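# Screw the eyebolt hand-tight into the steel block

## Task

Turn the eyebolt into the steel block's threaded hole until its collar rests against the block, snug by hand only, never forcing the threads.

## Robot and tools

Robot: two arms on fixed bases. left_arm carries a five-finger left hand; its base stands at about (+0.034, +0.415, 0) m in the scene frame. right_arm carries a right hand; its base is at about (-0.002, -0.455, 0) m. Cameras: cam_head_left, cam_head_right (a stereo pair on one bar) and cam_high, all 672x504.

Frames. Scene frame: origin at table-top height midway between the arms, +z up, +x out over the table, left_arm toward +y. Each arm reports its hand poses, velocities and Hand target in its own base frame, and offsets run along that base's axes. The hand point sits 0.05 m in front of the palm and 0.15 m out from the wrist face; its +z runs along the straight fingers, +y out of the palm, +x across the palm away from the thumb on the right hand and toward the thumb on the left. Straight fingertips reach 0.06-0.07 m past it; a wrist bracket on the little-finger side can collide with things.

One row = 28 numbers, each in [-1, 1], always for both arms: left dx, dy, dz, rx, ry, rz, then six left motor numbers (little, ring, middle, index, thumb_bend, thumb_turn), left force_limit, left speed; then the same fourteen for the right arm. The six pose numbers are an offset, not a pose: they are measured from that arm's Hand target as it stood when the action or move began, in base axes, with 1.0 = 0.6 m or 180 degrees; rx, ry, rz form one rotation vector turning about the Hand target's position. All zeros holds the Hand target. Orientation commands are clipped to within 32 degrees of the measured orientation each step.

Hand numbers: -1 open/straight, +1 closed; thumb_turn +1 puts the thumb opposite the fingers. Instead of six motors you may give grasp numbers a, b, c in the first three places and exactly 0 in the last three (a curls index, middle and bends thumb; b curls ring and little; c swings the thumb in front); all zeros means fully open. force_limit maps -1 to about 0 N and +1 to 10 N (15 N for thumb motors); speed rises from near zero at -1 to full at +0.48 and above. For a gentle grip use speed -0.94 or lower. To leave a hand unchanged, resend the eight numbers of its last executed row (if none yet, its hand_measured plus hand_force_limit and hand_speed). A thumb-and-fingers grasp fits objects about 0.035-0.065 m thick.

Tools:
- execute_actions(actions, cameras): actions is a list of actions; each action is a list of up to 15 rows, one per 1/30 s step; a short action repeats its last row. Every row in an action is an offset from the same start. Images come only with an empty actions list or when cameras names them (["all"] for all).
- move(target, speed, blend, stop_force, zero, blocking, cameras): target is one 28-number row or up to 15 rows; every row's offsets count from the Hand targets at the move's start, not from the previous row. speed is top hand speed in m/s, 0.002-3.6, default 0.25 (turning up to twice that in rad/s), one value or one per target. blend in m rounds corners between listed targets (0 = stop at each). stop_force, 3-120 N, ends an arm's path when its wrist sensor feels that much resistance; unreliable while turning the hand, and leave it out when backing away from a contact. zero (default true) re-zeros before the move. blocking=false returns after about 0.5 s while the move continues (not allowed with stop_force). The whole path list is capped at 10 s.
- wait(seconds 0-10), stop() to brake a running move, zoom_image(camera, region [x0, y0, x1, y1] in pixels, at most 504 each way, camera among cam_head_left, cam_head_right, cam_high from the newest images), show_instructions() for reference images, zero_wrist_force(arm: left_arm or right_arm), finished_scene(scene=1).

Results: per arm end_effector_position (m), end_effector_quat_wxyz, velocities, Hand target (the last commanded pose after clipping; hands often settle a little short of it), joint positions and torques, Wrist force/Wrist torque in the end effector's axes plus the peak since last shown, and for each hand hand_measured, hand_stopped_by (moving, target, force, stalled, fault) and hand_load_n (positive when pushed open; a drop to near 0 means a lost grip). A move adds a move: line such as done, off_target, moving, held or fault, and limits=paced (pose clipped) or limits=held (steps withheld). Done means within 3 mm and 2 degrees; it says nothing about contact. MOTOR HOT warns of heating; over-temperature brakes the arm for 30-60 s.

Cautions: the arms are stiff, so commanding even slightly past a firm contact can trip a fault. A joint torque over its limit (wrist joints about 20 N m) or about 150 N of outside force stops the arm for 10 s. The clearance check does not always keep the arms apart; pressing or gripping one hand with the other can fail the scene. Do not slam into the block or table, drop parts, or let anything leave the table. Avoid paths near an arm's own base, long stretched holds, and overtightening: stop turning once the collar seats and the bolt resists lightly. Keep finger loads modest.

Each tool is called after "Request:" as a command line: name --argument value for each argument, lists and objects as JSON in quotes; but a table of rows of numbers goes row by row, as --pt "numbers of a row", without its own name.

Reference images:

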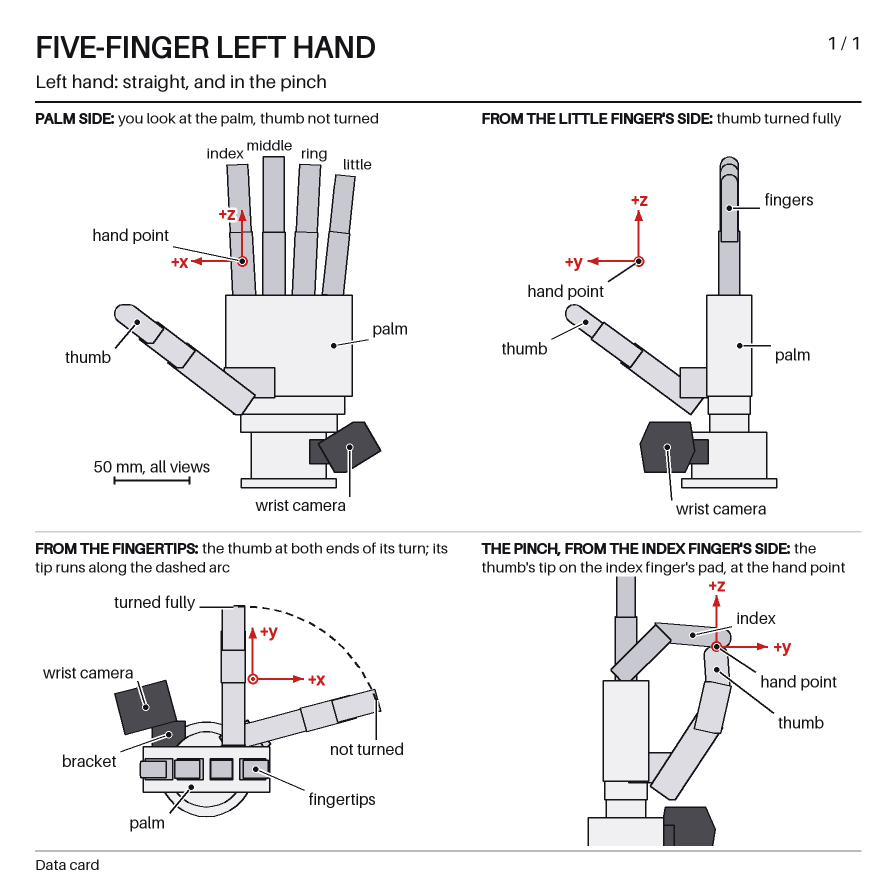

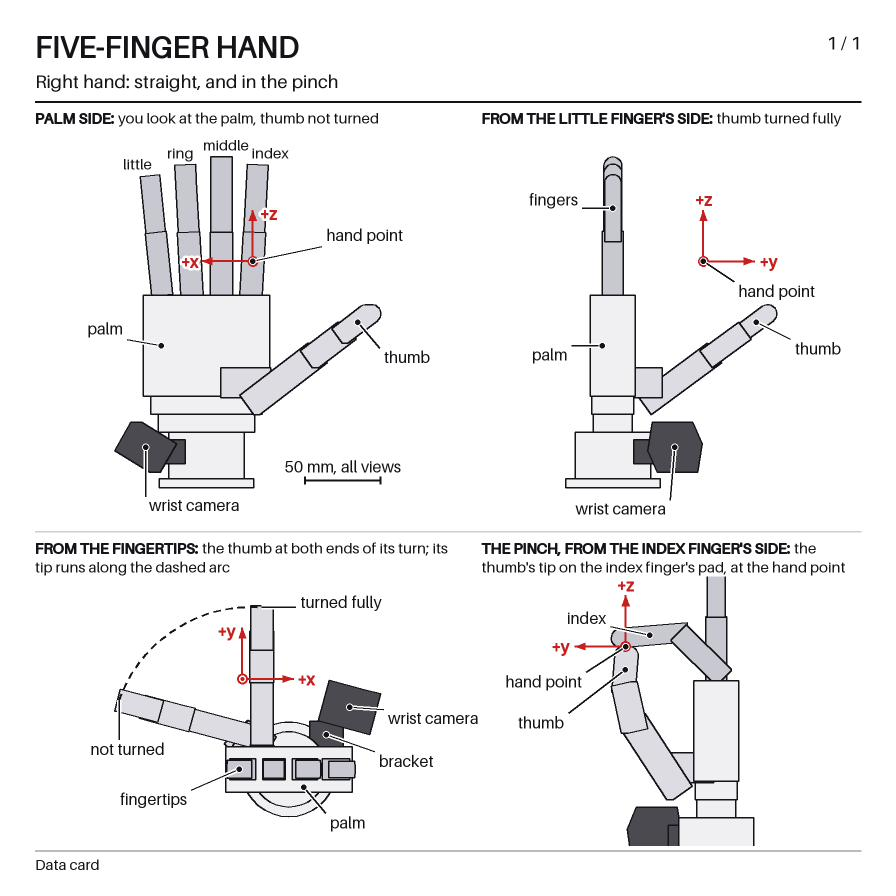

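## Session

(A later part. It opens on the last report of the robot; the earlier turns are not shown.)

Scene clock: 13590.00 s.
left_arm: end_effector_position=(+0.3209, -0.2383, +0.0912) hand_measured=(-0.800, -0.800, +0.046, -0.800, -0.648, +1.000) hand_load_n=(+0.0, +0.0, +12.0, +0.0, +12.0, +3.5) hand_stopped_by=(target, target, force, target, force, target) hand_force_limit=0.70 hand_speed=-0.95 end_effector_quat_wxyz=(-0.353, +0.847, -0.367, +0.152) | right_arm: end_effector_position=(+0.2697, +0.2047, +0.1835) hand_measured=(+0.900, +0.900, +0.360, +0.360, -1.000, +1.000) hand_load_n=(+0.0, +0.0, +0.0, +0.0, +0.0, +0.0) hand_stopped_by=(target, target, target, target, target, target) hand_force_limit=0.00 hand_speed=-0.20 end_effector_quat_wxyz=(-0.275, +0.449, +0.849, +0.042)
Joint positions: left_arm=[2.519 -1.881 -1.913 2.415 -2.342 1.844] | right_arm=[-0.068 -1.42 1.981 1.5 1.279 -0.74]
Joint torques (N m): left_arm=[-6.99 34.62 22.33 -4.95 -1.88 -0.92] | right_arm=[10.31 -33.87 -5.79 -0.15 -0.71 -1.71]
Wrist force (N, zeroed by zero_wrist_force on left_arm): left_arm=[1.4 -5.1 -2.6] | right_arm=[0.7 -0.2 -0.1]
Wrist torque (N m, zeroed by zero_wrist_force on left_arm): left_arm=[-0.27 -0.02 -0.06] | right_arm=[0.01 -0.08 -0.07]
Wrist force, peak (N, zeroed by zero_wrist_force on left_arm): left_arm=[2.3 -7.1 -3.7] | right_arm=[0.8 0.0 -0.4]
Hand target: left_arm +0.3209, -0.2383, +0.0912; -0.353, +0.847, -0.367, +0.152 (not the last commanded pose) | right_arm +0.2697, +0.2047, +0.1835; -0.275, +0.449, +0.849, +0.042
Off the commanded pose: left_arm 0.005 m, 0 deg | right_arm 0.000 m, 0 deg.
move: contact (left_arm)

Request:
move --target '[0,0,0.0003,0,0,0,-0.8,-0.8,0.5,-0.8,0.3,1,0.7,-0.95,0,0,0,0,0,0,0.9,0.9,0.36,0.36,-1,1,0,-0.2]' --speed 0.02

Request:
execute_actions --actions '[[[0,0,0,0,0,0,-0.8,-0.8,0.5,-0.8,-1,1,0.25,-0.93,0,0,0,0,0,0,0.9,0.9,0.36,0.36,-1,1,0,-0.2]]]'

Request:
wait --seconds 3

Request:
execute_actions --actions '[[[0,0,0,0,0,0,-0.8,-0.8,-0.25,-0.8,-1,1,0.25,-0.7,0,0,0,0,0,0,0.9,0.9,0.36,0.36,-1,1,0,-0.2]]]'

Request:
wait --seconds 1.5 --cameras '["cam_high"]'

Request:
zoom_image --camera "cam_high" --region '[371, 155, 401, 185]'

Scene clock: 13629.70 s.
left_arm: end_effector_position=(+0.3209, -0.2383, +0.0913) hand_measured=(-0.800, -0.800, +0.046, -0.800, -0.648, +1.000) hand_load_n=(+0.0, +0.0, +12.5, +0.0, +12.0, +3.0) hand_stopped_by=(target, target, force, target, force, target) hand_force_limit=0.70 hand_speed=-0.95 end_effector_quat_wxyz=(-0.353, +0.847, -0.367, +0.152) | right_arm: end_effector_position=(+0.2697, +0.2047, +0.1835) hand_measured=(+0.900, +0.900, +0.360, +0.360, -1.000, +1.000) hand_load_n=(+0.0, +0.0, +0.5, +0.0, +0.0, +0.0) hand_stopped_by=(target, target, target, target, target, target) hand_force_limit=0.00 hand_speed=-0.20 end_effector_quat_wxyz=(-0.275, +0.449, +0.849, +0.042)
Joint positions: left_arm=[2.519 -1.881 -1.913 2.414 -2.342 1.844] | right_arm=[-0.068 -1.42 1.981 1.5 1.279 -0.74]
Joint torques (N m): left_arm=[-7.7 36.34 25.18 -4.97 -1.98 -0.96] | right_arm=[10.22 -34.09 -5.95 -0.08 -0.7 -1.56]
Wrist force (N, zeroed by zero_wrist_force on left_arm): left_arm=[0.6 -2.6 -1.1] | right_arm=[0.5 -0.1 -0.2]
Wrist torque (N m, zeroed by zero_wrist_force on left_arm): left_arm=[-0.14 0.00 -0.10] | right_arm=[0.03 -0.05 -0.08]
Wrist force, peak (N, zeroed by zero_wrist_force on left_arm): left_arm=[1.5 -5.3 -3.0] | right_arm=[0.8 -0.2 -0.4]
Hand target: left_arm +0.3209, -0.2383, +0.0913; -0.353, +0.847, -0.367, +0.152 | right_arm +0.2697, +0.2047, +0.1835; -0.275, +0.449, +0.849, +0.042
Off the commanded pose: left_arm 0.000 m, 0 deg | right_arm 0.000 m, 0 deg.
move: done

Scene clock: 13633.20 s.
left_arm: end_effector_position=(+0.3209, -0.2383, +0.0913) hand_measured=(-0.800, -0.800, +0.046, -0.800, -0.990, +1.000) hand_load_n=(+0.0, +0.0, +0.5, +0.0, +0.0, +0.0) hand_stopped_by=(target, target, force, target, moving, target) hand_force_limit=0.25 hand_speed=-0.93 end_effector_quat_wxyz=(-0.353, +0.847, -0.367, +0.152) | right_arm: end_effector_position=(+0.2697, +0.2047, +0.1835) hand_measured=(+0.900, +0.900, +0.360, +0.360, -1.000, +1.000) hand_load_n=(+0.0, +0.0, +0.0, +0.0, +0.0, +0.0) hand_stopped_by=(target, target, target, target, target, target) hand_force_limit=0.00 hand_speed=-0.20 end_effector_quat_wxyz=(-0.275, +0.449, +0.849, +0.042)
Joint positions: left_arm=[2.519 -1.881 -1.913 2.414 -2.342 1.844] | right_arm=[-0.068 -1.42 1.981 1.5 1.279 -0.74]
Joint torques (N m): left_arm=[-8.08 35.9 25.01 -2.85 -1.98 -0.83] | right_arm=[10.66 -34.19 -6.37 -0.15 -0.6 -1.6]
Wrist force (N, zeroed by zero_wrist_force on left_arm): left_arm=[-0.2 -0.9 0.1] | right_arm=[0.6 -0.2 -0.4]
Wrist torque (N m, zeroed by zero_wrist_force on left_arm): left_arm=[-0.09 0.02 -0.12] | right_arm=[0.01 -0.05 -0.08]
Wrist force, peak (N, zeroed by zero_wrist_force on left_arm): left_arm=[0.5 -2.7 -1.3] | right_arm=[0.7 0.0 -0.5]
Hand target: left_arm +0.3209, -0.2383, +0.0913; -0.353, +0.847, -0.367, +0.152 | right_arm +0.2697, +0.2047, +0.1835; -0.275, +0.449, +0.849, +0.042
Off the commanded pose: left_arm 0.000 m, 0 deg | right_arm 0.000 m, 0 deg.
not at rest: the robot was still moving 3 seconds after this call's last action.
Step readings (end_effector_position of left_arm | right_arm):
0: (+0.3209, -0.2383, +0.0913) | (+0.2697, +0.2047, +0.1835)
1: (+0.3209, -0.2383, +0.0913) | (+0.2697, +0.2047, +0.1835)
2: (+0.3209, -0.2383, +0.0913) | (+0.2697, +0.2047, +0.1835)
4: (+0.3209, -0.2383, +0.0913) | (+0.2697, +0.2047, +0.1835)
8: (+0.3209, -0.2383, +0.0913) | (+0.2697, +0.2047, +0.1835)
15: (+0.3209, -0.2383, +0.0913) | (+0.2697, +0.2047, +0.1835)

Scene clock: 13636.20 s.
left_arm: end_effector_position=(+0.3209, -0.2383, +0.0913) hand_measured=(-0.800, -0.800, +0.046, -0.800, -1.000, +1.000) hand_load_n=(+0.0, +0.0, +0.5, +0.0, +0.0, +0.0) hand_stopped_by=(target, target, force, target, target, target) hand_force_limit=0.25 hand_speed=-0.93 end_effector_quat_wxyz=(-0.353, +0.847, -0.367, +0.152) | right_arm: end_effector_position=(+0.2697, +0.2047, +0.1835) hand_measured=(+0.900, +0.900, +0.360, +0.360, -1.000, +1.000) hand_load_n=(+0.0, +0.0, +0.0, +0.5, -0.5, +0.0) hand_stopped_by=(target, target, target, target, target, target) hand_force_limit=0.00 hand_speed=-0.20 end_effector_quat_wxyz=(-0.275, +0.449, +0.849, +0.042)
Joint positions: left_arm=[2.519 -1.881 -1.913 2.414 -2.342 1.844] | right_arm=[-0.068 -1.42 1.981 1.5 1.279 -0.74]
Joint torques (N m): left_arm=[-7.92 37.25 24.39 -1.11 -2.03 -0.74] | right_arm=[10.61 -34.84 -6.14 -0.09 -0.46 -1.53]
Wrist force (N, zeroed by zero_wrist_force on left_arm): left_arm=[-0.3 -1.1 -0.1] | right_arm=[0.6 -0.2 -0.3]
Wrist torque (N m, zeroed by zero_wrist_force on left_arm): left_arm=[-0.10 0.04 -0.12] | right_arm=[0.01 -0.06 -0.08]
Wrist force, peak (N, zeroed by zero_wrist_force on left_arm): left_arm=[-0.4 -1.1 -0.2] | right_arm=[0.9 -0.1 -0.1]
Hand target: left_arm +0.3209, -0.2383, +0.0913; -0.353, +0.847, -0.367, +0.152 | right_arm +0.2697, +0.2047, +0.1835; -0.275, +0.449, +0.849, +0.042
Off the commanded pose: left_arm 0.000 m, 0 deg | right_arm 0.000 m, 0 deg.
wait: 3.00 s; at rest by 0.20 s

Scene clock: 13636.90 s.
left_arm: end_effector_position=(+0.3209, -0.2383, +0.0913) hand_measured=(-0.800, -0.800, -0.250, -0.800, -1.000, +1.000) hand_load_n=(+0.0, +0.0, +0.0, +0.0, +0.5, +0.0) hand_stopped_by=(target, target, target, target, target, target) hand_force_limit=0.25 hand_speed=-0.70 end_effector_quat_wxyz=(-0.353, +0.847, -0.367, +0.152) | right_arm: end_effector_position=(+0.2697, +0.2047, +0.1835) hand_measured=(+0.900, +0.900, +0.360, +0.360, -1.000, +1.000) hand_load_n=(+0.0, +0.0, +0.0, +0.0, +0.0, +0.5) hand_stopped_by=(target, target, target, target, target, target) hand_force_limit=0.00 hand_speed=-0.20 end_effector_quat_wxyz=(-0.275, +0.449, +0.849, +0.042)
Joint positions: left_arm=[2.519 -1.881 -1.913 2.414 -2.342 1.844] | right_arm=[-0.068 -1.42 1.981 1.5 1.279 -0.74]
Joint torques (N m): left_arm=[-7.55 36.32 23.63 -0.37 -2.06 -0.67] | right_arm=[10.12 -34.13 -6.16 -0.01 -0.7 -1.51]
Wrist force (N, zeroed by zero_wrist_force on left_arm): left_arm=[0.0 -0.7 -0.2] | right_arm=[0.5 0.1 -0.2]
Wrist torque (N m, zeroed by zero_wrist_force on left_arm): left_arm=[-0.06 -0.02 -0.12] | right_arm=[0.05 -0.04 -0.08]
Wrist force, peak (N, zeroed by zero_wrist_force on left_arm): left_arm=[0.0 -1.1 -0.1] | right_arm=[0.7 -0.3 -0.4]
Hand target: left_arm +0.3209, -0.2383, +0.0913; -0.353, +0.847, -0.367, +0.152 | right_arm +0.2697, +0.2047, +0.1835; -0.275, +0.449, +0.849, +0.042
Off the commanded pose: left_arm 0.000 m, 0 deg | right_arm 0.000 m, 0 deg.
Step readings (end_effector_position of left_arm | right_arm):
0: (+0.3209, -0.2383, +0.0913) | (+0.2697, +0.2047, +0.1835)
1: (+0.3209, -0.2383, +0.0913) | (+0.2697, +0.2047, +0.1835)
2: (+0.3209, -0.2383, +0.0913) | (+0.2697, +0.2047, +0.1835)
4: (+0.3209, -0.2383, +0.0913) | (+0.2697, +0.2047, +0.1835)
8: (+0.3209, -0.2383, +0.0913) | (+0.2697, +0.2047, +0.1835)
15: (+0.3209, -0.2383, +0.0913) | (+0.2697, +0.2047, +0.1835)

Scene clock: 13638.40 s.
left_arm: end_effector_position=(+0.3209, -0.2383, +0.0913) hand_measured=(-0.800, -0.800, -0.250, -0.800, -1.000, +1.000) hand_load_n=(-0.5, +0.0, +0.0, +0.5, +0.0, +0.0) hand_stopped_by=(target, target, target, target, target, target) hand_force_limit=0.25 hand_speed=-0.70 end_effector_quat_wxyz=(-0.353, +0.847, -0.367, +0.152) | right_arm: end_effector_position=(+0.2697, +0.2047, +0.1835) hand_measured=(+0.900, +0.900, +0.360, +0.360, -1.000, +1.000) hand_load_n=(+0.0, +0.0, +0.0, +0.0, -0.5, +0.0) hand_stopped_by=(target, target, target, target, target, target) hand_force_limit=0.00 hand_speed=-0.20 end_effector_quat_wxyz=(-0.275, +0.449, +0.849, +0.042)
Joint positions: left_arm=[2.519 -1.881 -1.913 2.414 -2.342 1.844] | right_arm=[-0.068 -1.42 1.981 1.5 1.279 -0.74]
Joint torques (N m): left_arm=[-7.82 36.08 23.42 0.46 -1.88 -0.59] | right_arm=[10.21 -34.75 -5.86 -0.19 -0.62 -1.32]
Wrist force (N, zeroed by zero_wrist_force on left_arm): left_arm=[-0.3 -0.9 -0.2] | right_arm=[0.7 0.1 -0.3]
Wrist torque (N m, zeroed by zero_wrist_force on left_arm): left_arm=[-0.09 0.02 -0.13] | right_arm=[0.06 -0.07 -0.06]
Wrist force, peak (N, zeroed by zero_wrist_force on left_arm): left_arm=[-0.3 -1.2 -0.2] | right_arm=[0.8 -0.1 -0.3]
Hand target: left_arm +0.3209, -0.2383, +0.0913; -0.353, +0.847, -0.367, +0.152 | right_arm +0.2697, +0.2047, +0.1835; -0.275, +0.449, +0.849, +0.042
Off the commanded pose: left_arm 0.000 m, 0 deg | right_arm 0.000 m, 0 deg.
wait: 1.50 s; at rest by 0.17 s
Images, in order (width x height): cam_high 672x504.

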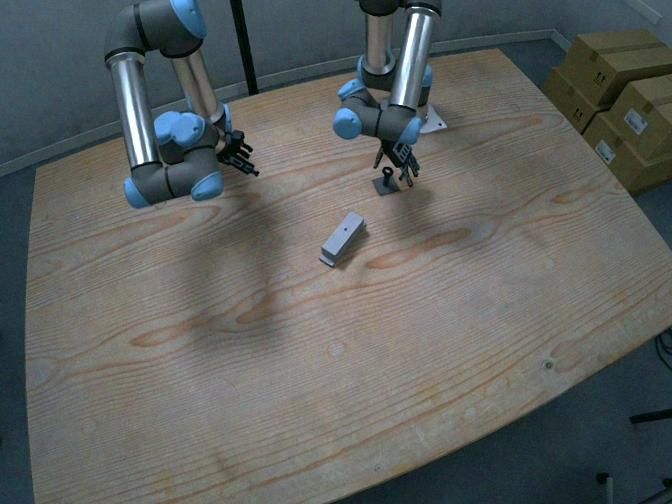

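Scaled by 16.800 from the camera's 672x504 image, which has a finer 960x720 frame.

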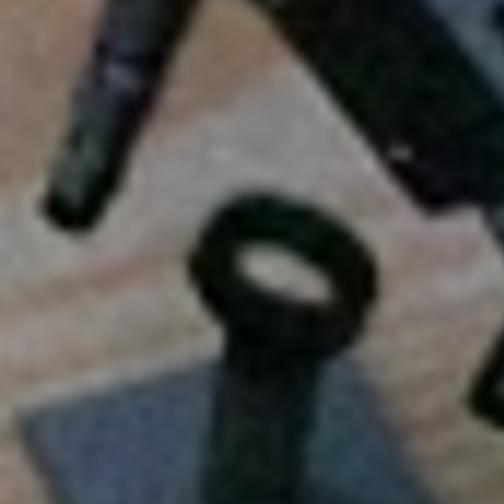

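Request:
move --target '[0,0,0.1667,0,0,0,-0.8,-0.8,-0.25,-0.8,-1,1,0.25,-0.7,0,0,0,0,0,0,0.9,0.9,0.36,0.36,-1,1,0,-0.2]' --speed 0.06

Request:
move --target '[0.1318,-0.1862,0,0,0,-0.5,-0.8,-0.8,-0.25,-0.8,-1,1,0.25,-0.7,0,0,0,0,0,0,0.9,0.9,0.36,0.36,-1,1,0,-0.2]' --speed 0.2

Request:
move --target '[-0.0667,0.0833,0,0,0,-0.5,-0.8,-0.8,-0.25,-0.8,-1,1,0.25,-0.7,0,0,0,0,0,0,0.9,0.9,0.36,0.36,-1,1,0,-0.2]' --speed 0.2

Request:
move --target '[-0.1415,0.1143,-0.0333,0,0,0,-0.8,-0.8,-0.25,-0.8,-1,1,0.25,-0.7,0,0,0,0,0,0,0.9,0.9,0.36,0.36,-1,1,0,-0.2]' --speed 0.1 --cameras '["cam_high","cam_head_left"]'

Request:
zoom_image --camera "cam_high" --region '[360, 140, 410, 190]'

Scene clock: 13663.90 s.
left_arm: end_effector_position=(+0.3209, -0.2383, +0.1915) hand_measured=(-0.800, -0.800, -0.250, -0.800, -1.000, +1.000) hand_load_n=(+0.0, +0.0, +0.0, +0.0, +0.0, +0.0) hand_stopped_by=(target, target, target, target, target, target) hand_force_limit=0.25 hand_speed=-0.70 end_effector_quat_wxyz=(-0.353, +0.847, -0.367, +0.152) | right_arm: end_effector_position=(+0.2697, +0.2047, +0.1835) hand_measured=(+0.900, +0.900, +0.360, +0.360, -1.000, +1.000) hand_load_n=(+0.0, +0.0, +0.0, +0.0, +0.0, +0.0) hand_stopped_by=(target, target, target, target, target, target) hand_force_limit=0.00 hand_speed=-0.20 end_effector_quat_wxyz=(-0.275, +0.449, +0.849, +0.042)
Joint positions: left_arm=[2.519 -1.758 -1.778 2.157 -2.342 1.844] | right_arm=[-0.068 -1.42 1.981 1.5 1.279 -0.74]
Joint torques (N m): left_arm=[7.01 14.4 5.73 0.78 -0.82 -0.84] | right_arm=[9.88 -34.8 -5.81 -0.26 -0.64 -1.51]
Wrist force (N, zeroed by zero_wrist_force on left_arm): left_arm=[-0.1 -1.0 -0.4] | right_arm=[0.6 -0.2 -0.6]
Wrist torque (N m, zeroed by zero_wrist_force on left_arm): left_arm=[-0.10 0.00 -0.13] | right_arm=[0.03 -0.04 -0.08]
Wrist force, peak (N, zeroed by zero_wrist_force on left_arm): left_arm=[-0.1 -1.8 -0.6] | right_arm=[0.7 -0.2 -0.4]
Hand target: left_arm +0.3209, -0.2383, +0.1914; -0.353, +0.847, -0.367, +0.152 | right_arm +0.2697, +0.2047, +0.1835; -0.275, +0.449, +0.849, +0.042
Off the commanded pose: left_arm 0.000 m, 0 deg | right_arm 0.000 m, 0 deg.
move: done

Scene clock: 13668.30 s.
left_arm: end_effector_position=(+0.4001, -0.3499, +0.1914) hand_measured=(-0.800, -0.800, -0.250, -0.800, -1.000, +1.000) hand_load_n=(+0.0, +0.0, +0.0, +0.0, +0.0, +0.0) hand_stopped_by=(target, target, target, target, target, target) hand_force_limit=0.25 hand_speed=-0.70 end_effector_quat_wxyz=(+0.142, -0.340, +0.858, -0.357) | right_arm: end_effector_position=(+0.2697, +0.2047, +0.1835) hand_measured=(+0.900, +0.900, +0.360, +0.360, -1.000, +1.000) hand_load_n=(+0.0, +0.0, +0.0, +0.0, +0.0, +0.0) hand_stopped_by=(target, target, target, target, target, target) hand_force_limit=0.00 hand_speed=-0.20 end_effector_quat_wxyz=(-0.275, +0.449, +0.849, +0.042)
Joint positions: left_arm=[2.87 -1.753 -1.66 2.554 -1.195 3.546] | right_arm=[-0.068 -1.42 1.981 1.5 1.279 -0.74]
Joint torques (N m): left_arm=[-7.48 31.91 9.11 1.77 1.69 1.35] | right_arm=[9.94 -34.65 -6.24 -0.16 -0.75 -1.46]
Wrist force (N, zeroed by zero_wrist_force on left_arm): left_arm=[-0.5 -0.8 -0.9] | right_arm=[0.6 -0.1 -0.3]
Wrist torque (N m, zeroed by zero_wrist_force on left_arm): left_arm=[-0.06 0.10 -0.16] | right_arm=[0.01 -0.05 -0.08]
Wrist force, peak (N, zeroed by zero_wrist_force on left_arm): left_arm=[-1.4 -1.4 -0.6] | right_arm=[0.9 -0.3 -0.2]
Hand target: left_arm +0.4000, -0.3500, +0.1914; +0.142, -0.339, +0.858, -0.358 | right_arm +0.2697, +0.2047, +0.1835; -0.275, +0.449, +0.849, +0.042
Off the commanded pose: left_arm 0.000 m, 0 deg | right_arm 0.000 m, 0 deg.
move: done

Scene clock: 13672.70 s.
left_arm: end_effector_position=(+0.3600, -0.3001, +0.1913) hand_measured=(-0.800, -0.800, -0.250, -0.800, -1.000, +1.000) hand_load_n=(+0.0, +0.0, +0.0, +0.0, +0.0, +0.0) hand_stopped_by=(target, target, target, target, target, target) hand_force_limit=0.25 hand_speed=-0.70 end_effector_quat_wxyz=(-0.152, +0.367, +0.847, -0.353) | right_arm: end_effector_position=(+0.2697, +0.2047, +0.1835) hand_measured=(+0.900, +0.900, +0.360, +0.360, -1.000, +1.000) hand_load_n=(+0.0, +0.0, +0.0, +0.0, +0.0, +0.0) hand_stopped_by=(target, target, target, target, target, target) hand_force_limit=0.00 hand_speed=-0.20 end_effector_quat_wxyz=(-0.275, +0.449, +0.849, +0.042)
Joint positions: left_arm=[2.948 -2.17 -1.374 1.442 -0.956 5.509] | right_arm=[-0.068 -1.42 1.981 1.5 1.279 -0.74]
Joint torques (N m): left_arm=[7.75 52.21 5.51 -0.51 0.63 1.49] | right_arm=[10.21 -34.42 -5.62 -0.25 -0.67 -1.6]
Wrist force (N, zeroed by zero_wrist_force on left_arm): left_arm=[-0.6 -1.1 -1.5] | right_arm=[0.7 -0.3 -0.2]
Wrist torque (N m, zeroed by zero_wrist_force on left_arm): left_arm=[-0.07 0.10 -0.13] | right_arm=[-0.01 -0.07 -0.08]
Wrist force, peak (N, zeroed by zero_wrist_force on left_arm): left_arm=[-0.7 -1.5 -1.4] | right_arm=[0.9 -0.1 -0.3]
Hand target: left_arm +0.3599, -0.3000, +0.1914; -0.152, +0.367, +0.847, -0.353 | right_arm +0.2697, +0.2047, +0.1835; -0.275, +0.449, +0.849, +0.042
Off the commanded pose: left_arm 0.000 m, 0 deg | right_arm 0.000 m, 0 deg.
move: done

Scene clock: 13674.27 s.
left_arm: end_effector_position=(+0.2751, -0.2314, +0.1714) hand_measured=(-0.800, -0.800, -0.250, -0.800, -1.000, +1.000) hand_load_n=(+0.0, +0.0, +0.0, +0.0, +0.0, +0.0) hand_stopped_by=(target, target, target, target, target, target) hand_force_limit=0.25 hand_speed=-0.70 end_effector_quat_wxyz=(-0.152, +0.367, +0.847, -0.353) | right_arm: end_effector_position=(+0.2697, +0.2047, +0.1835) hand_measured=(+0.900, +0.900, +0.360, +0.360, -1.000, +1.000) hand_load_n=(+0.0, +0.0, +0.0, +0.5, +0.0, +0.0) hand_stopped_by=(target, target, target, target, target, target) hand_force_limit=0.00 hand_speed=-0.20 end_effector_quat_wxyz=(-0.275, +0.449, +0.849, +0.042)
Joint positions: left_arm=[3.072 -1.965 -1.775 1.569 -1.022 5.635] | right_arm=[-0.068 -1.42 1.981 1.5 1.279 -0.74]
Joint torques (N m): left_arm=[-3.99 25.11 9.73 -5.51 1.77 -0.55] | right_arm=[9.53 -34.3 -5.78 -0.16 -0.54 -1.66]
Wrist force (N, zeroed by zero_wrist_force on left_arm): left_arm=[-0.2 -1.1 -0.7] | right_arm=[0.5 -0.1 -0.3]
Wrist torque (N m, zeroed by zero_wrist_force on left_arm): left_arm=[-0.08 0.01 -0.08] | right_arm=[0.03 -0.05 -0.08]
Wrist force, peak (N, zeroed by zero_wrist_force on left_arm): left_arm=[-0.9 -2.7 0.2] | right_arm=[0.8 -0.1 -0.4]
Hand target: left_arm +0.2750, -0.2314, +0.1714; -0.152, +0.367, +0.847, -0.353 | right_arm +0.2697, +0.2047, +0.1835; -0.275, +0.449, +0.849, +0.042
Off the commanded pose: left_arm 0.000 m, 0 deg | right_arm 0.000 m, 0 deg.
move: done
Images, in order (width x height): cam_head_left 672x504, cam_high 672x504.

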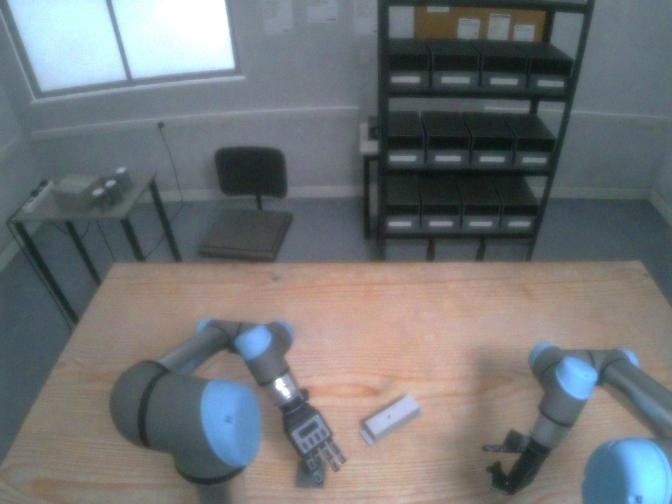

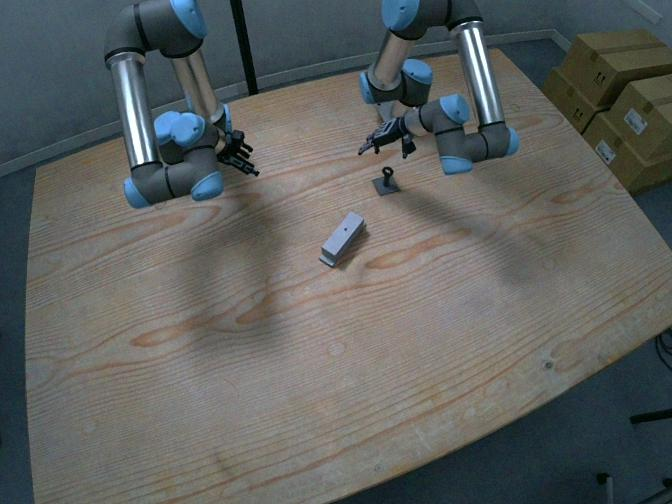

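Scaled by 10.080 from the camera's 672x504 image, which has a finer 960x720 frame.

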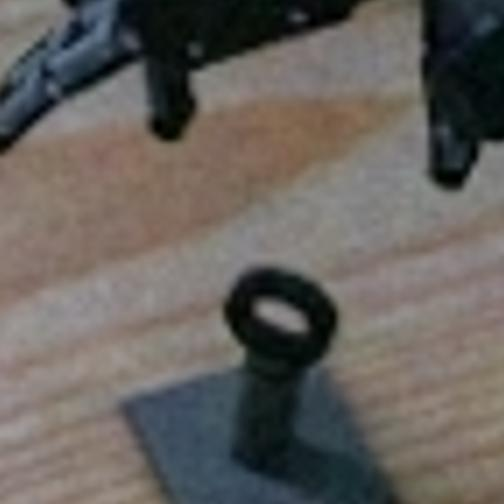

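Request:
move --target '[0,0,-0.0773,0,0,0,-0.8,-0.8,-0.25,-0.8,-1,1,0.25,-0.7,0,0,0,0,0,0,0.9,0.9,0.36,0.36,-1,1,0,-0.2]' --speed 0.06 --cameras '["cam_high"]'

Request:
zoom_image --camera "cam_high" --region '[368, 152, 408, 184]'

Scene clock: 13700.53 s.
left_arm: end_effector_position=(+0.2750, -0.2314, +0.1249) hand_measured=(-0.800, -0.800, -0.250, -0.800, -1.000, +1.000) hand_load_n=(+0.0, +0.0, +0.0, +0.0, +0.0, +0.0) hand_stopped_by=(target, target, target, target, target, target) hand_force_limit=0.25 hand_speed=-0.70 end_effector_quat_wxyz=(-0.152, +0.367, +0.847, -0.353) | right_arm: end_effector_position=(+0.2697, +0.2047, +0.1835) hand_measured=(+0.900, +0.900, +0.360, +0.360, -1.000, +1.000) hand_load_n=(+0.5, +0.0, +0.0, +0.0, +0.0, +0.0) hand_stopped_by=(target, target, target, target, target, target) hand_force_limit=0.00 hand_speed=-0.20 end_effector_quat_wxyz=(-0.275, +0.449, +0.849, +0.042)
Joint positions: left_arm=[3.072 -2.033 -1.818 1.679 -1.022 5.635] | right_arm=[-0.068 -1.42 1.981 1.5 1.279 -0.74]
Joint torques (N m): left_arm=[-4.34 41.01 24.26 -5.53 0.03 -0.31] | right_arm=[10.47 -33.68 -6.11 -0.16 -0.73 -1.48]
Wrist force (N, zeroed by zero_wrist_force on left_arm): left_arm=[-0.3 -1.4 -0.9] | right_arm=[0.5 -0.2 -0.3]
Wrist torque (N m, zeroed by zero_wrist_force on left_arm): left_arm=[-0.13 0.06 -0.08] | right_arm=[0.01 -0.04 -0.08]
Wrist force, peak (N, zeroed by zero_wrist_force on left_arm): left_arm=[0.0 -1.7 -1.4] | right_arm=[0.7 0.0 -0.4]
Hand target: left_arm +0.2750, -0.2314, +0.1250; -0.152, +0.367, +0.847, -0.353 | right_arm +0.2697, +0.2047, +0.1835; -0.275, +0.449, +0.849, +0.042
Off the commanded pose: left_arm 0.000 m, 0 deg | right_arm 0.000 m, 0 deg.
move: done
Images, in order (width x height): cam_high 672x504.

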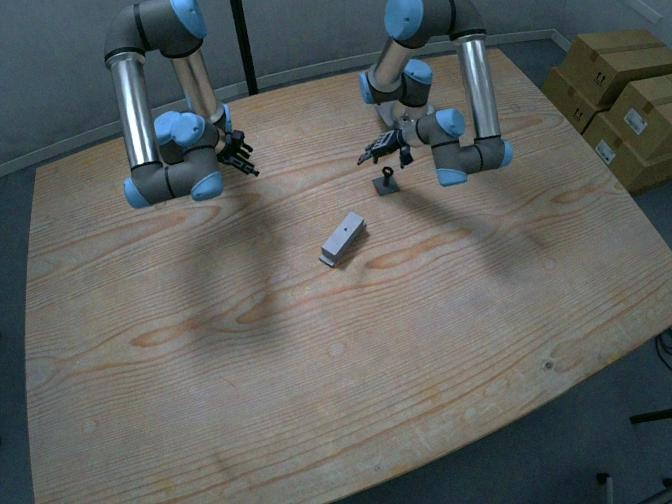

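Scaled by 12.600 from the camera's 672x504 image, which has a finer 960x720 frame.

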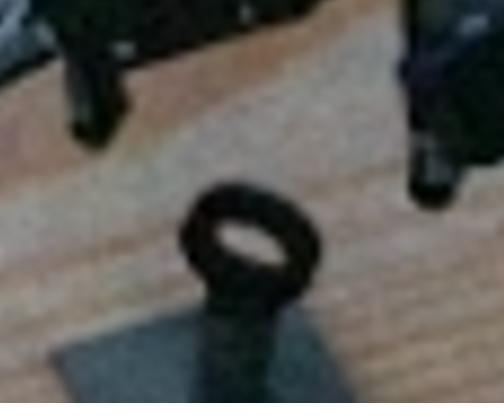

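Request:
move --target '[0.0023,-0.0025,-0.0558,0,0,0,-0.8,-0.8,-0.25,-0.8,-1,1,0.25,-0.7,0,0,0,0,0,0,0.9,0.9,0.36,0.36,-1,1,0,-0.2]' --speed 0.05 --cameras '["cam_high"]'

Request:
zoom_image --camera "cam_high" --region '[371, 155, 407, 185]'

Scene clock: 13737.83 s.
left_arm: end_effector_position=(+0.2763, -0.2329, +0.0915) hand_measured=(-0.800, -0.800, -0.250, -0.800, -1.000, +1.000) hand_load_n=(+0.0, +0.0, +0.0, +0.0, +0.0, +0.0) hand_stopped_by=(target, target, target, target, target, target) hand_force_limit=0.25 hand_speed=-0.70 end_effector_quat_wxyz=(-0.152, +0.367, +0.847, -0.353) | right_arm: end_effector_position=(+0.2697, +0.2047, +0.1835) hand_measured=(+0.900, +0.900, +0.360, +0.360, -1.000, +1.000) hand_load_n=(+0.0, +0.0, +0.0, +0.0, +0.0, +0.5) hand_stopped_by=(target, target, target, target, target, target) hand_force_limit=0.00 hand_speed=-0.20 end_effector_quat_wxyz=(-0.275, +0.449, +0.849, +0.042)
Joint positions: left_arm=[3.069 -2.092 -1.834 1.756 -1.02 5.631] | right_arm=[-0.068 -1.42 1.981 1.5 1.279 -0.74]
Joint torques (N m): left_arm=[-3.79 43.19 19 -5.38 1.63 -0.4] | right_arm=[10.71 -34.26 -6.17 -0.24 -0.65 -1.58]
Wrist force (N, zeroed by zero_wrist_force on left_arm): left_arm=[-0.6 -1.5 -0.5] | right_arm=[0.6 -0.1 -0.3]
Wrist torque (N m, zeroed by zero_wrist_force on left_arm): left_arm=[-0.18 0.10 -0.10] | right_arm=[0.02 -0.05 -0.08]
Wrist force, peak (N, zeroed by zero_wrist_force on left_arm): left_arm=[-0.4 -2.0 -1.5] | right_arm=[0.8 -0.3 -0.3]
Hand target: left_arm +0.2764, -0.2329, +0.0915; -0.152, +0.367, +0.847, -0.353 | right_arm +0.2697, +0.2047, +0.1835; -0.275, +0.449, +0.849, +0.042
Off the commanded pose: left_arm 0.000 m, 0 deg | right_arm 0.000 m, 0 deg.
move: done
Images, in order (width x height): cam_high 672x504.

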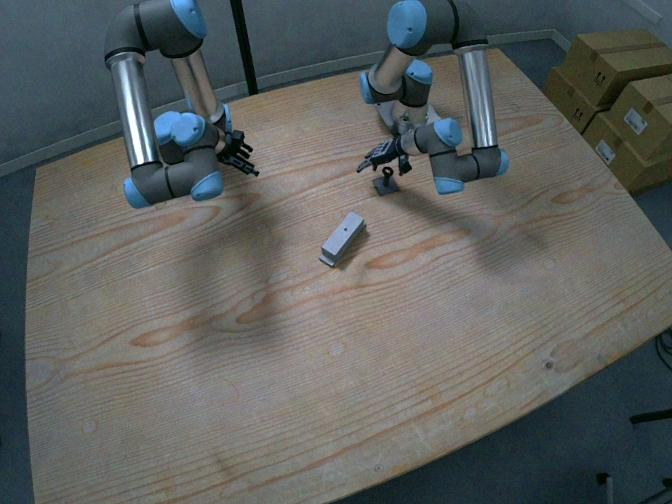

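Scaled by 14.000 from the camera's 672x504 image, which has a finer 960x720 frame.

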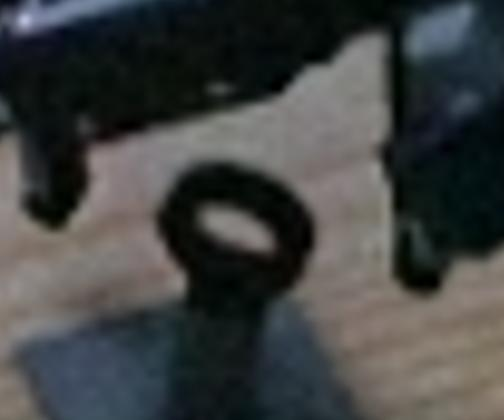

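Request:
execute_actions --actions '[[[0,0,-0.0003,0,0,0,-0.8,-0.8,0.04,-0.8,-1,1,-0.9,-0.93,0,0,0,0,0,0,0.9,0.9,0.36,0.36,-1,1,0,-0.2]]]'

Request:
wait --seconds 4 --cameras '["cam_high"]'

Request:
zoom_image --camera "cam_high" --region '[371, 155, 407, 185]'

Scene clock: 13773.03 s.
left_arm: end_effector_position=(+0.2764, -0.2329, +0.0913) hand_measured=(-0.800, -0.800, -0.002, -0.800, -1.000, +1.000) hand_load_n=(+0.0, +0.0, +0.5, +0.0, +0.0, +0.0) hand_stopped_by=(target, target, force, target, target, target) hand_force_limit=-0.90 hand_speed=-0.93 end_effector_quat_wxyz=(-0.152, +0.367, +0.847, -0.353) | right_arm: end_effector_position=(+0.2697, +0.2047, +0.1835) hand_measured=(+0.900, +0.900, +0.360, +0.360, -1.000, +1.000) hand_load_n=(+0.0, +0.0, +0.0, +0.0, +0.0, +0.0) hand_stopped_by=(target, target, target, target, target, target) hand_force_limit=0.00 hand_speed=-0.20 end_effector_quat_wxyz=(-0.275, +0.449, +0.849, +0.042)
Joint positions: left_arm=[3.069 -2.092 -1.834 1.756 -1.02 5.631] | right_arm=[-0.068 -1.42 1.981 1.5 1.279 -0.74]
Joint torques (N m): left_arm=[6.78 20.58 2.17 0.04 -0.86 1.21] | right_arm=[10.11 -34.94 -6.11 -0.14 -0.7 -1.34]
Wrist force (N, zeroed by zero_wrist_force on left_arm): left_arm=[-0.6 -1.4 -0.4] | right_arm=[0.5 0.0 -0.3]
Wrist torque (N m, zeroed by zero_wrist_force on left_arm): left_arm=[-0.15 0.10 -0.10] | right_arm=[0.03 -0.05 -0.08]
Wrist force, peak (N, zeroed by zero_wrist_force on left_arm): left_arm=[-0.5 -1.8 -0.3] | right_arm=[0.8 -0.2 -0.3]
Hand target: left_arm +0.2764, -0.2329, +0.0913; -0.152, +0.367, +0.847, -0.353 | right_arm +0.2697, +0.2047, +0.1835; -0.275, +0.449, +0.849, +0.042
Off the commanded pose: left_arm 0.000 m, 0 deg | right_arm 0.000 m, 0 deg.
Step readings (end_effector_position of left_arm | right_arm):
0: (+0.2764, -0.2329, +0.0915) | (+0.2697, +0.2047, +0.1835)
1: (+0.2764, -0.2329, +0.0915) | (+0.2697, +0.2047, +0.1835)
2: (+0.2764, -0.2329, +0.0915) | (+0.2697, +0.2047, +0.1835)
4: (+0.2764, -0.2329, +0.0915) | (+0.2697, +0.2047, +0.1835)
8: (+0.2765, -0.2329, +0.0914) | (+0.2697, +0.2047, +0.1835)
15: (+0.2765, -0.2329, +0.0914) | (+0.2697, +0.2047, +0.1835)

Scene clock: 13777.03 s.
left_arm: end_effector_position=(+0.2764, -0.2329, +0.0913) hand_measured=(-0.800, -0.800, -0.002, -0.800, -1.000, +1.000) hand_load_n=(+0.0, +0.0, +0.5, +0.0, +0.0, +0.0) hand_stopped_by=(target, target, force, target, target, target) hand_force_limit=-0.90 hand_speed=-0.93 end_effector_quat_wxyz=(-0.152, +0.367, +0.847, -0.353) | right_arm: end_effector_position=(+0.2697, +0.2047, +0.1835) hand_measured=(+0.900, +0.900, +0.360, +0.360, -1.000, +1.000) hand_load_n=(+0.5, +0.0, +0.0, +0.0, +0.0, +0.0) hand_stopped_by=(target, target, target, target, target, target) hand_force_limit=0.00 hand_speed=-0.20 end_effector_quat_wxyz=(-0.275, +0.449, +0.849, +0.042)
Joint positions: left_arm=[3.069 -2.092 -1.834 1.756 -1.02 5.631] | right_arm=[-0.068 -1.42 1.981 1.5 1.279 -0.74]
Joint torques (N m): left_arm=[7.98 20.75 4.05 -0.24 -0.84 1.04] | right_arm=[11.09 -34.1 -6.17 -0.16 -0.67 -1.61]
Wrist force (N, zeroed by zero_wrist_force on left_arm): left_arm=[-0.8 -1.5 -0.6] | right_arm=[0.5 -0.1 -0.3]
Wrist torque (N m, zeroed by zero_wrist_force on left_arm): left_arm=[-0.16 0.13 -0.11] | right_arm=[0.02 -0.04 -0.08]
Wrist force, peak (N, zeroed by zero_wrist_force on left_arm): left_arm=[-0.7 -1.8 -0.5] | right_arm=[0.8 0.0 -0.5]
Hand target: left_arm +0.2764, -0.2329, +0.0913; -0.152, +0.367, +0.847, -0.353 | right_arm +0.2697, +0.2047, +0.1835; -0.275, +0.449, +0.849, +0.042
Off the commanded pose: left_arm 0.000 m, 0 deg | right_arm 0.000 m, 0 deg.
wait: 4.00 s; at rest by 0.17 s
Images, in order (width x height): cam_high 672x504.

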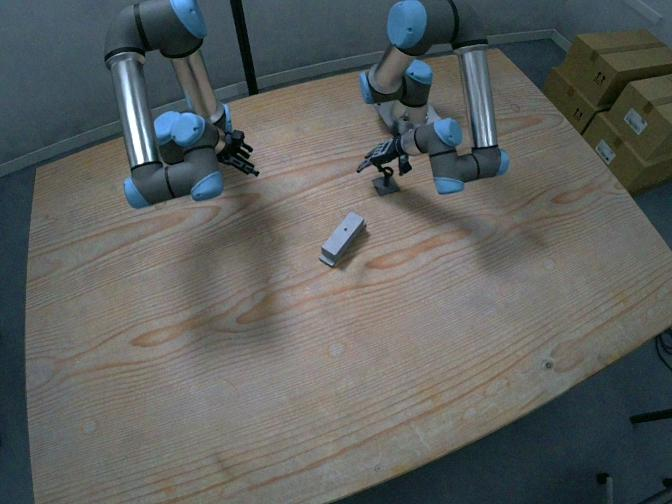

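Scaled by 14.000 from the camera's 672x504 image, which has a finer 960x720 frame.

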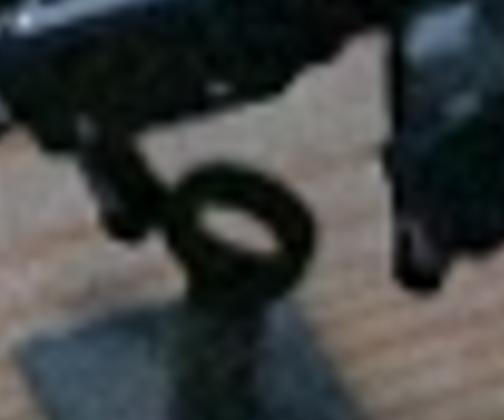

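Request:
execute_actions --actions '[[[0,0,0,0,0,0,-0.8,-0.8,0.04,-0.8,0.001,1,-0.85,-0.93,0,0,0,0,0,0,0.9,0.9,0.36,0.36,-1,1,0,-0.2]]]'

Request:
wait --seconds 5 --cameras '["cam_high"]'

Request:
zoom_image --camera "cam_high" --region '[371, 155, 407, 185]'

Scene clock: 13792.20 s.
left_arm: end_effector_position=(+0.2764, -0.2329, +0.0913) hand_measured=(-0.800, -0.800, -0.002, -0.800, -0.654, +1.000) hand_load_n=(+0.0, +0.0, +0.5, +0.0, +0.0, +0.0) hand_stopped_by=(target, target, force, target, moving, target) hand_force_limit=-0.85 hand_speed=-0.93 end_effector_quat_wxyz=(-0.152, +0.367, +0.847, -0.353) | right_arm: end_effector_position=(+0.2697, +0.2047, +0.1835) hand_measured=(+0.900, +0.900, +0.360, +0.360, -1.000, +1.000) hand_load_n=(+0.0, +0.0, +0.0, +0.0, +0.0, +0.0) hand_stopped_by=(target, target, target, target, target, target) hand_force_limit=0.00 hand_speed=-0.20 end_effector_quat_wxyz=(-0.275, +0.449, +0.849, +0.042)
Joint positions: left_arm=[3.069 -2.092 -1.834 1.756 -1.02 5.631] | right_arm=[-0.068 -1.42 1.981 1.5 1.279 -0.74]
Joint torques (N m): left_arm=[6.64 20.83 3.9 -1.25 -0.9 0.53] | right_arm=[10.12 -34.36 -5.98 -0.26 -0.63 -1.47]
Wrist force (N, zeroed by zero_wrist_force on left_arm): left_arm=[-0.5 -1.4 -0.6] | right_arm=[0.4 -0.1 -0.3]
Wrist torque (N m, zeroed by zero_wrist_force on left_arm): left_arm=[-0.14 0.08 -0.10] | right_arm=[0.03 -0.03 -0.08]
Wrist force, peak (N, zeroed by zero_wrist_force on left_arm): left_arm=[-0.7 -1.7 -0.6] | right_arm=[0.9 -0.2 0.0]
Hand target: left_arm +0.2764, -0.2329, +0.0913; -0.152, +0.367, +0.847, -0.353 | right_arm +0.2697, +0.2047, +0.1835; -0.275, +0.449, +0.849, +0.042
Off the commanded pose: left_arm 0.000 m, 0 deg | right_arm 0.000 m, 0 deg.
not at rest: the robot was still moving 3 seconds after this call's last action.
Step readings (end_effector_position of left_arm | right_arm):
0: (+0.2764, -0.2329, +0.0913) | (+0.2697, +0.2047, +0.1835)
1: (+0.2764, -0.2329, +0.0913) | (+0.2697, +0.2047, +0.1835)
2: (+0.2764, -0.2329, +0.0913) | (+0.2697, +0.2047, +0.1835)
4: (+0.2764, -0.2329, +0.0913) | (+0.2697, +0.2047, +0.1835)
8: (+0.2764, -0.2329, +0.0913) | (+0.2697, +0.2047, +0.1835)
15: (+0.2764, -0.2329, +0.0913) | (+0.2697, +0.2047, +0.1835)

Scene clock: 13797.20 s.
left_arm: end_effector_position=(+0.2764, -0.2329, +0.0913) hand_measured=(-0.800, -0.800, -0.002, -0.800, -0.626, +1.000) hand_load_n=(+0.0, +0.0, +1.5, +0.0, +1.0, +0.0) hand_stopped_by=(target, target, force, target, force, target) hand_force_limit=-0.85 hand_speed=-0.93 end_effector_quat_wxyz=(-0.152, +0.367, +0.847, -0.353) | right_arm: end_effector_position=(+0.2697, +0.2047, +0.1835) hand_measured=(+0.900, +0.900, +0.360, +0.360, -1.000, +1.000) hand_load_n=(+0.0, +0.0, +0.0, +0.0, +0.0, +0.0) hand_stopped_by=(target, target, target, target, target, target) hand_force_limit=0.00 hand_speed=-0.20 end_effector_quat_wxyz=(-0.275, +0.449, +0.849, +0.042)
Joint positions: left_arm=[3.069 -2.092 -1.834 1.756 -1.02 5.631] | right_arm=[-0.068 -1.42 1.981 1.5 1.279 -0.74]
Joint torques (N m): left_arm=[7.77 22.3 4.05 -2.01 -0.5 0.49] | right_arm=[10.86 -34.65 -6.27 -0.09 -0.78 -1.55]
Wrist force (N, zeroed by zero_wrist_force on left_arm): left_arm=[-0.6 -0.9 -0.4] | right_arm=[0.6 -0.1 -0.2]
Wrist torque (N m, zeroed by zero_wrist_force on left_arm): left_arm=[-0.14 0.11 -0.11] | right_arm=[0.01 -0.05 -0.08]
Wrist force, peak (N, zeroed by zero_wrist_force on left_arm): left_arm=[-0.5 -1.5 -0.4] | right_arm=[0.9 -0.3 -0.3]
Hand target: left_arm +0.2764, -0.2329, +0.0913; -0.152, +0.367, +0.847, -0.353 | right_arm +0.2697, +0.2047, +0.1835; -0.275, +0.449, +0.849, +0.042
Off the commanded pose: left_arm 0.000 m, 0 deg | right_arm 0.000 m, 0 deg.
wait: 5.00 s; at rest by 0.40 s
Images, in order (width x height): cam_high 672x504.

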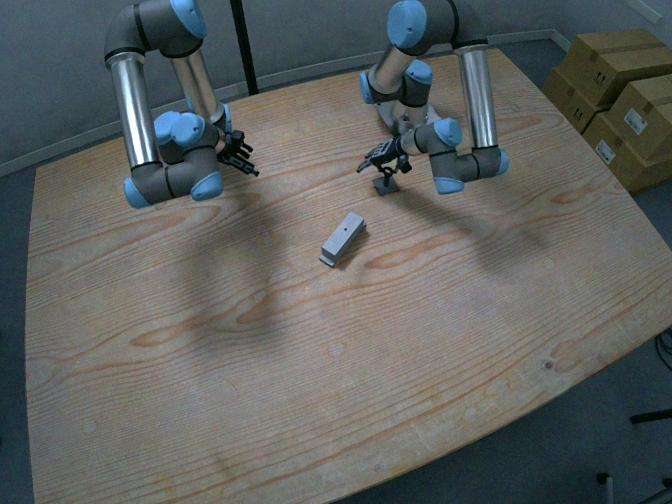

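Scaled by 14.000 from the camera's 672x504 image, which has a finer 960x720 frame.

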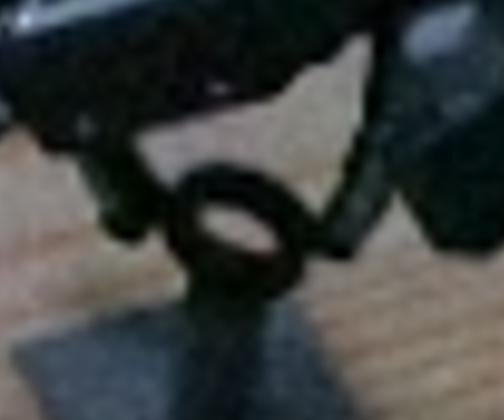

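Request:
execute_actions --actions '[[[0,0,0,0,0,0,-0.8,-0.8,0.3,-0.8,0.05,1,-0.3,-0.94,0,0,0,0,0,0,0.9,0.9,0.36,0.36,-1,1,0,-0.2]]]'

Request:
execute_actions --actions '[[[0,0,0,0,0,0,-0.8,-0.8,0.4,-0.8,0.15,1,0.3,-0.95,0,0,0,0,0,0,0.9,0.9,0.36,0.36,-1,1,0,-0.2]]]'

Request:
execute_actions --actions '[[[0,0,0,0,0,0,-0.8,-0.8,0.5,-0.8,0.3,1,0.7,-0.95,0,0,0,0,0,0,0.9,0.9,0.36,0.36,-1,1,0,-0.2]]]'

Request:
wait --seconds 2 --cameras '["cam_high"]'

Request:
zoom_image --camera "cam_high" --region '[371, 155, 407, 185]'

Scene clock: 13808.87 s.
left_arm: end_effector_position=(+0.2764, -0.2329, +0.0913) hand_measured=(-0.800, -0.800, +0.008, -0.800, -0.620, +1.000) hand_load_n=(+0.0, +0.0, +5.5, +0.0, +5.0, +0.0) hand_stopped_by=(target, target, force, target, force, target) hand_force_limit=-0.30 hand_speed=-0.94 end_effector_quat_wxyz=(-0.152, +0.367, +0.847, -0.353) | right_arm: end_effector_position=(+0.2697, +0.2047, +0.1835) hand_measured=(+0.900, +0.900, +0.360, +0.360, -1.000, +1.000) hand_load_n=(+0.0, +0.0, +0.0, +0.0, +0.0, +0.5) hand_stopped_by=(target, target, target, target, target, target) hand_force_limit=0.00 hand_speed=-0.20 end_effector_quat_wxyz=(-0.275, +0.449, +0.849, +0.042)
Joint positions: left_arm=[3.069 -2.092 -1.834 1.756 -1.02 5.631] | right_arm=[-0.068 -1.42 1.981 1.5 1.279 -0.74]
Joint torques (N m): left_arm=[6.42 21.17 3.08 -2.29 -0.39 0.18] | right_arm=[10.49 -34.58 -5.98 -0.15 -0.62 -1.57]
Wrist force (N, zeroed by zero_wrist_force on left_arm): left_arm=[-0.5 -0.8 0.0] | right_arm=[0.6 0.1 -0.3]
Wrist torque (N m, zeroed by zero_wrist_force on left_arm): left_arm=[-0.15 0.10 -0.11] | right_arm=[0.06 -0.05 -0.07]
Wrist force, peak (N, zeroed by zero_wrist_force on left_arm): left_arm=[-0.4 -1.3 -0.3] | right_arm=[0.8 0.0 -0.4]
Hand target: left_arm +0.2764, -0.2329, +0.0913; -0.152, +0.367, +0.847, -0.353 | right_arm +0.2697, +0.2047, +0.1835; -0.275, +0.449, +0.849, +0.042
Off the commanded pose: left_arm 0.000 m, 0 deg | right_arm 0.000 m, 0 deg.
Step readings (end_effector_position of left_arm | right_arm):
0: (+0.2764, -0.2329, +0.0913) | (+0.2697, +0.2047, +0.1835)
1: (+0.2764, -0.2329, +0.0913) | (+0.2697, +0.2047, +0.1835)
2: (+0.2764, -0.2329, +0.0913) | (+0.2697, +0.2047, +0.1835)
4: (+0.2764, -0.2329, +0.0913) | (+0.2697, +0.2047, +0.1835)
8: (+0.2764, -0.2329, +0.0913) | (+0.2697, +0.2047, +0.1835)
15: (+0.2764, -0.2329, +0.0913) | (+0.2697, +0.2047, +0.1835)

Scene clock: 13809.57 s.
left_arm: end_effector_position=(+0.2764, -0.2329, +0.0913) hand_measured=(-0.800, -0.800, +0.010, -0.800, -0.604, +1.000) hand_load_n=(+0.0, +0.0, +11.0, +0.0, +9.5, +1.5) hand_stopped_by=(target, target, force, target, force, target) hand_force_limit=0.30 hand_speed=-0.95 end_effector_quat_wxyz=(-0.152, +0.367, +0.847, -0.353) | right_arm: end_effector_position=(+0.2697, +0.2047, +0.1835) hand_measured=(+0.900, +0.900, +0.360, +0.360, -1.000, +1.000) hand_load_n=(+0.0, +0.0, +0.0, +0.0, +0.0, +0.0) hand_stopped_by=(target, target, target, target, target, target) hand_force_limit=0.00 hand_speed=-0.20 end_effector_quat_wxyz=(-0.275, +0.449, +0.849, +0.042)
Joint positions: left_arm=[3.069 -2.092 -1.834 1.756 -1.02 5.631] | right_arm=[-0.068 -1.42 1.981 1.5 1.279 -0.74]
Joint torques (N m): left_arm=[7.5 22.93 5.76 -2.46 -0.57 0.26] | right_arm=[9.43 -34.21 -6.39 -0.21 -0.74 -1.56]
Wrist force (N, zeroed by zero_wrist_force on left_arm): left_arm=[-0.6 -0.9 -0.3] | right_arm=[0.5 -0.1 -0.4]
Wrist torque (N m, zeroed by zero_wrist_force on left_arm): left_arm=[-0.14 0.11 -0.11] | right_arm=[0.03 -0.04 -0.08]
Wrist force, peak (N, zeroed by zero_wrist_force on left_arm): left_arm=[-0.8 -0.9 -0.3] | right_arm=[0.7 -0.2 -0.2]
Hand target: left_arm +0.2764, -0.2329, +0.0913; -0.152, +0.367, +0.847, -0.353 | right_arm +0.2697, +0.2047, +0.1835; -0.275, +0.449, +0.849, +0.042
Off the commanded pose: left_arm 0.000 m, 0 deg | right_arm 0.000 m, 0 deg.
Step readings (end_effector_position of left_arm | right_arm):
0: (+0.2764, -0.2329, +0.0913) | (+0.2697, +0.2047, +0.1835)
1: (+0.2764, -0.2329, +0.0913) | (+0.2697, +0.2047, +0.1835)
2: (+0.2764, -0.2329, +0.0913) | (+0.2697, +0.2047, +0.1835)
4: (+0.2764, -0.2329, +0.0913) | (+0.2697, +0.2047, +0.1835)
8: (+0.2764, -0.2329, +0.0913) | (+0.2697, +0.2047, +0.1835)
15: (+0.2764, -0.2329, +0.0913) | (+0.2697, +0.2047, +0.1835)

Scene clock: 13810.27 s.
left_arm: end_effector_position=(+0.2764, -0.2329, +0.0913) hand_measured=(-0.800, -0.800, +0.010, -0.800, -0.590, +1.000) hand_load_n=(+0.0, +0.0, +14.0, +0.0, +12.5, +1.5) hand_stopped_by=(target, target, force, target, force, target) hand_force_limit=0.70 hand_speed=-0.95 end_effector_quat_wxyz=(-0.152, +0.367, +0.847, -0.353) | right_arm: end_effector_position=(+0.2697, +0.2047, +0.1835) hand_measured=(+0.900, +0.900, +0.360, +0.360, -1.000, +1.000) hand_load_n=(+0.0, +0.0, +0.0, +0.0, +0.0, +0.0) hand_stopped_by=(target, target, target, target, target, target) hand_force_limit=0.00 hand_speed=-0.20 end_effector_quat_wxyz=(-0.275, +0.449, +0.849, +0.042)
Joint positions: left_arm=[3.069 -2.092 -1.834 1.756 -1.02 5.631] | right_arm=[-0.068 -1.42 1.981 1.5 1.279 -0.74]
Joint torques (N m): left_arm=[7.24 23.11 4.36 -2.72 -0.67 0.25] | right_arm=[9.65 -34.64 -6.32 -0.02 -0.65 -1.49]
Wrist force (N, zeroed by zero_wrist_force on left_arm): left_arm=[-0.5 -1.0 -0.1] | right_arm=[0.6 -0.1 -0.2]
Wrist torque (N m, zeroed by zero_wrist_force on left_arm): left_arm=[-0.16 0.09 -0.10] | right_arm=[0.02 -0.06 -0.07]
Wrist force, peak (N, zeroed by zero_wrist_force on left_arm): left_arm=[-0.7 -0.8 -0.5] | right_arm=[0.7 -0.2 -0.5]
Hand target: left_arm +0.2764, -0.2329, +0.0913; -0.152, +0.367, +0.847, -0.353 | right_arm +0.2697, +0.2047, +0.1835; -0.275, +0.449, +0.849, +0.042
Off the commanded pose: left_arm 0.000 m, 0 deg | right_arm 0.000 m, 0 deg.
Step readings (end_effector_position of left_arm | right_arm):
0: (+0.2764, -0.2329, +0.0913) | (+0.2697, +0.2047, +0.1835)
1: (+0.2764, -0.2329, +0.0913) | (+0.2697, +0.2047, +0.1835)
2: (+0.2764, -0.2329, +0.0913) | (+0.2697, +0.2047, +0.1835)
4: (+0.2764, -0.2329, +0.0913) | (+0.2697, +0.2047, +0.1835)
8: (+0.2764, -0.2329, +0.0913) | (+0.2697, +0.2047, +0.1835)
15: (+0.2764, -0.2329, +0.0913) | (+0.2697, +0.2047, +0.1835)

Scene clock: 13812.27 s.
left_arm: end_effector_position=(+0.2764, -0.2329, +0.0913) hand_measured=(-0.800, -0.800, +0.010, -0.800, -0.590, +1.000) hand_load_n=(+0.0, +0.0, +14.0, +0.0, +12.5, +1.5) hand_stopped_by=(target, target, force, target, force, target) hand_force_limit=0.70 hand_speed=-0.95 end_effector_quat_wxyz=(-0.152, +0.367, +0.847, -0.353) | right_arm: end_effector_position=(+0.2697, +0.2047, +0.1835) hand_measured=(+0.900, +0.900, +0.360, +0.360, -1.000, +1.000) hand_load_n=(+0.0, +0.0, +0.0, +0.0, +0.0, +0.0) hand_stopped_by=(target, target, target, target, target, target) hand_force_limit=0.00 hand_speed=-0.20 end_effector_quat_wxyz=(-0.275, +0.449, +0.849, +0.042)
Joint positions: left_arm=[3.069 -2.092 -1.834 1.756 -1.02 5.631] | right_arm=[-0.068 -1.42 1.981 1.5 1.279 -0.74]
Joint torques (N m): left_arm=[7.11 22.46 4.38 -2.9 -0.62 0.05] | right_arm=[9.81 -34.13 -5.68 -0.14 -0.73 -1.57]
Wrist force (N, zeroed by zero_wrist_force on left_arm): left_arm=[-0.7 -0.8 -0.1] | right_arm=[0.6 -0.1 -0.4]
Wrist torque (N m, zeroed by zero_wrist_force on left_arm): left_arm=[-0.13 0.12 -0.12] | right_arm=[0.04 -0.05 -0.07]
Wrist force, peak (N, zeroed by zero_wrist_force on left_arm): left_arm=[-0.7 -1.0 0.0] | right_arm=[0.9 -0.1 -0.1]
Hand target: left_arm +0.2764, -0.2329, +0.0913; -0.152, +0.367, +0.847, -0.353 | right_arm +0.2697, +0.2047, +0.1835; -0.275, +0.449, +0.849, +0.042
Off the commanded pose: left_arm 0.000 m, 0 deg | right_arm 0.000 m, 0 deg.
wait: 2.00 s; at rest by 0.17 s
Images, in order (width x height): cam_high 672x504.

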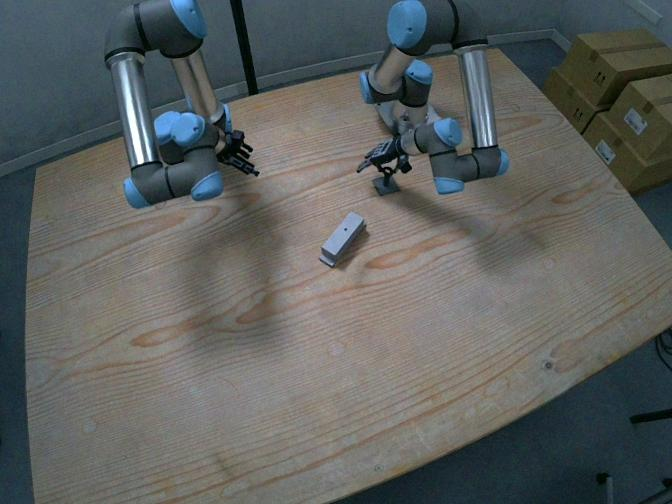

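Scaled by 14.000 from the camera's 672x504 image, which has a finer 960x720 frame.

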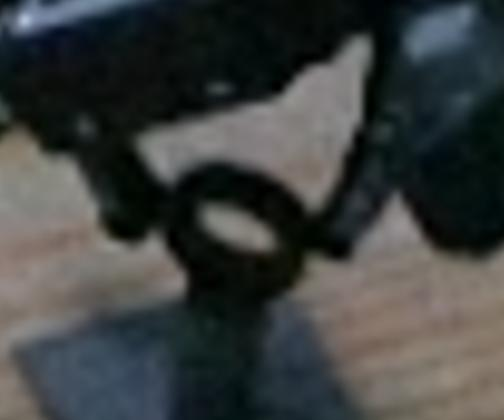

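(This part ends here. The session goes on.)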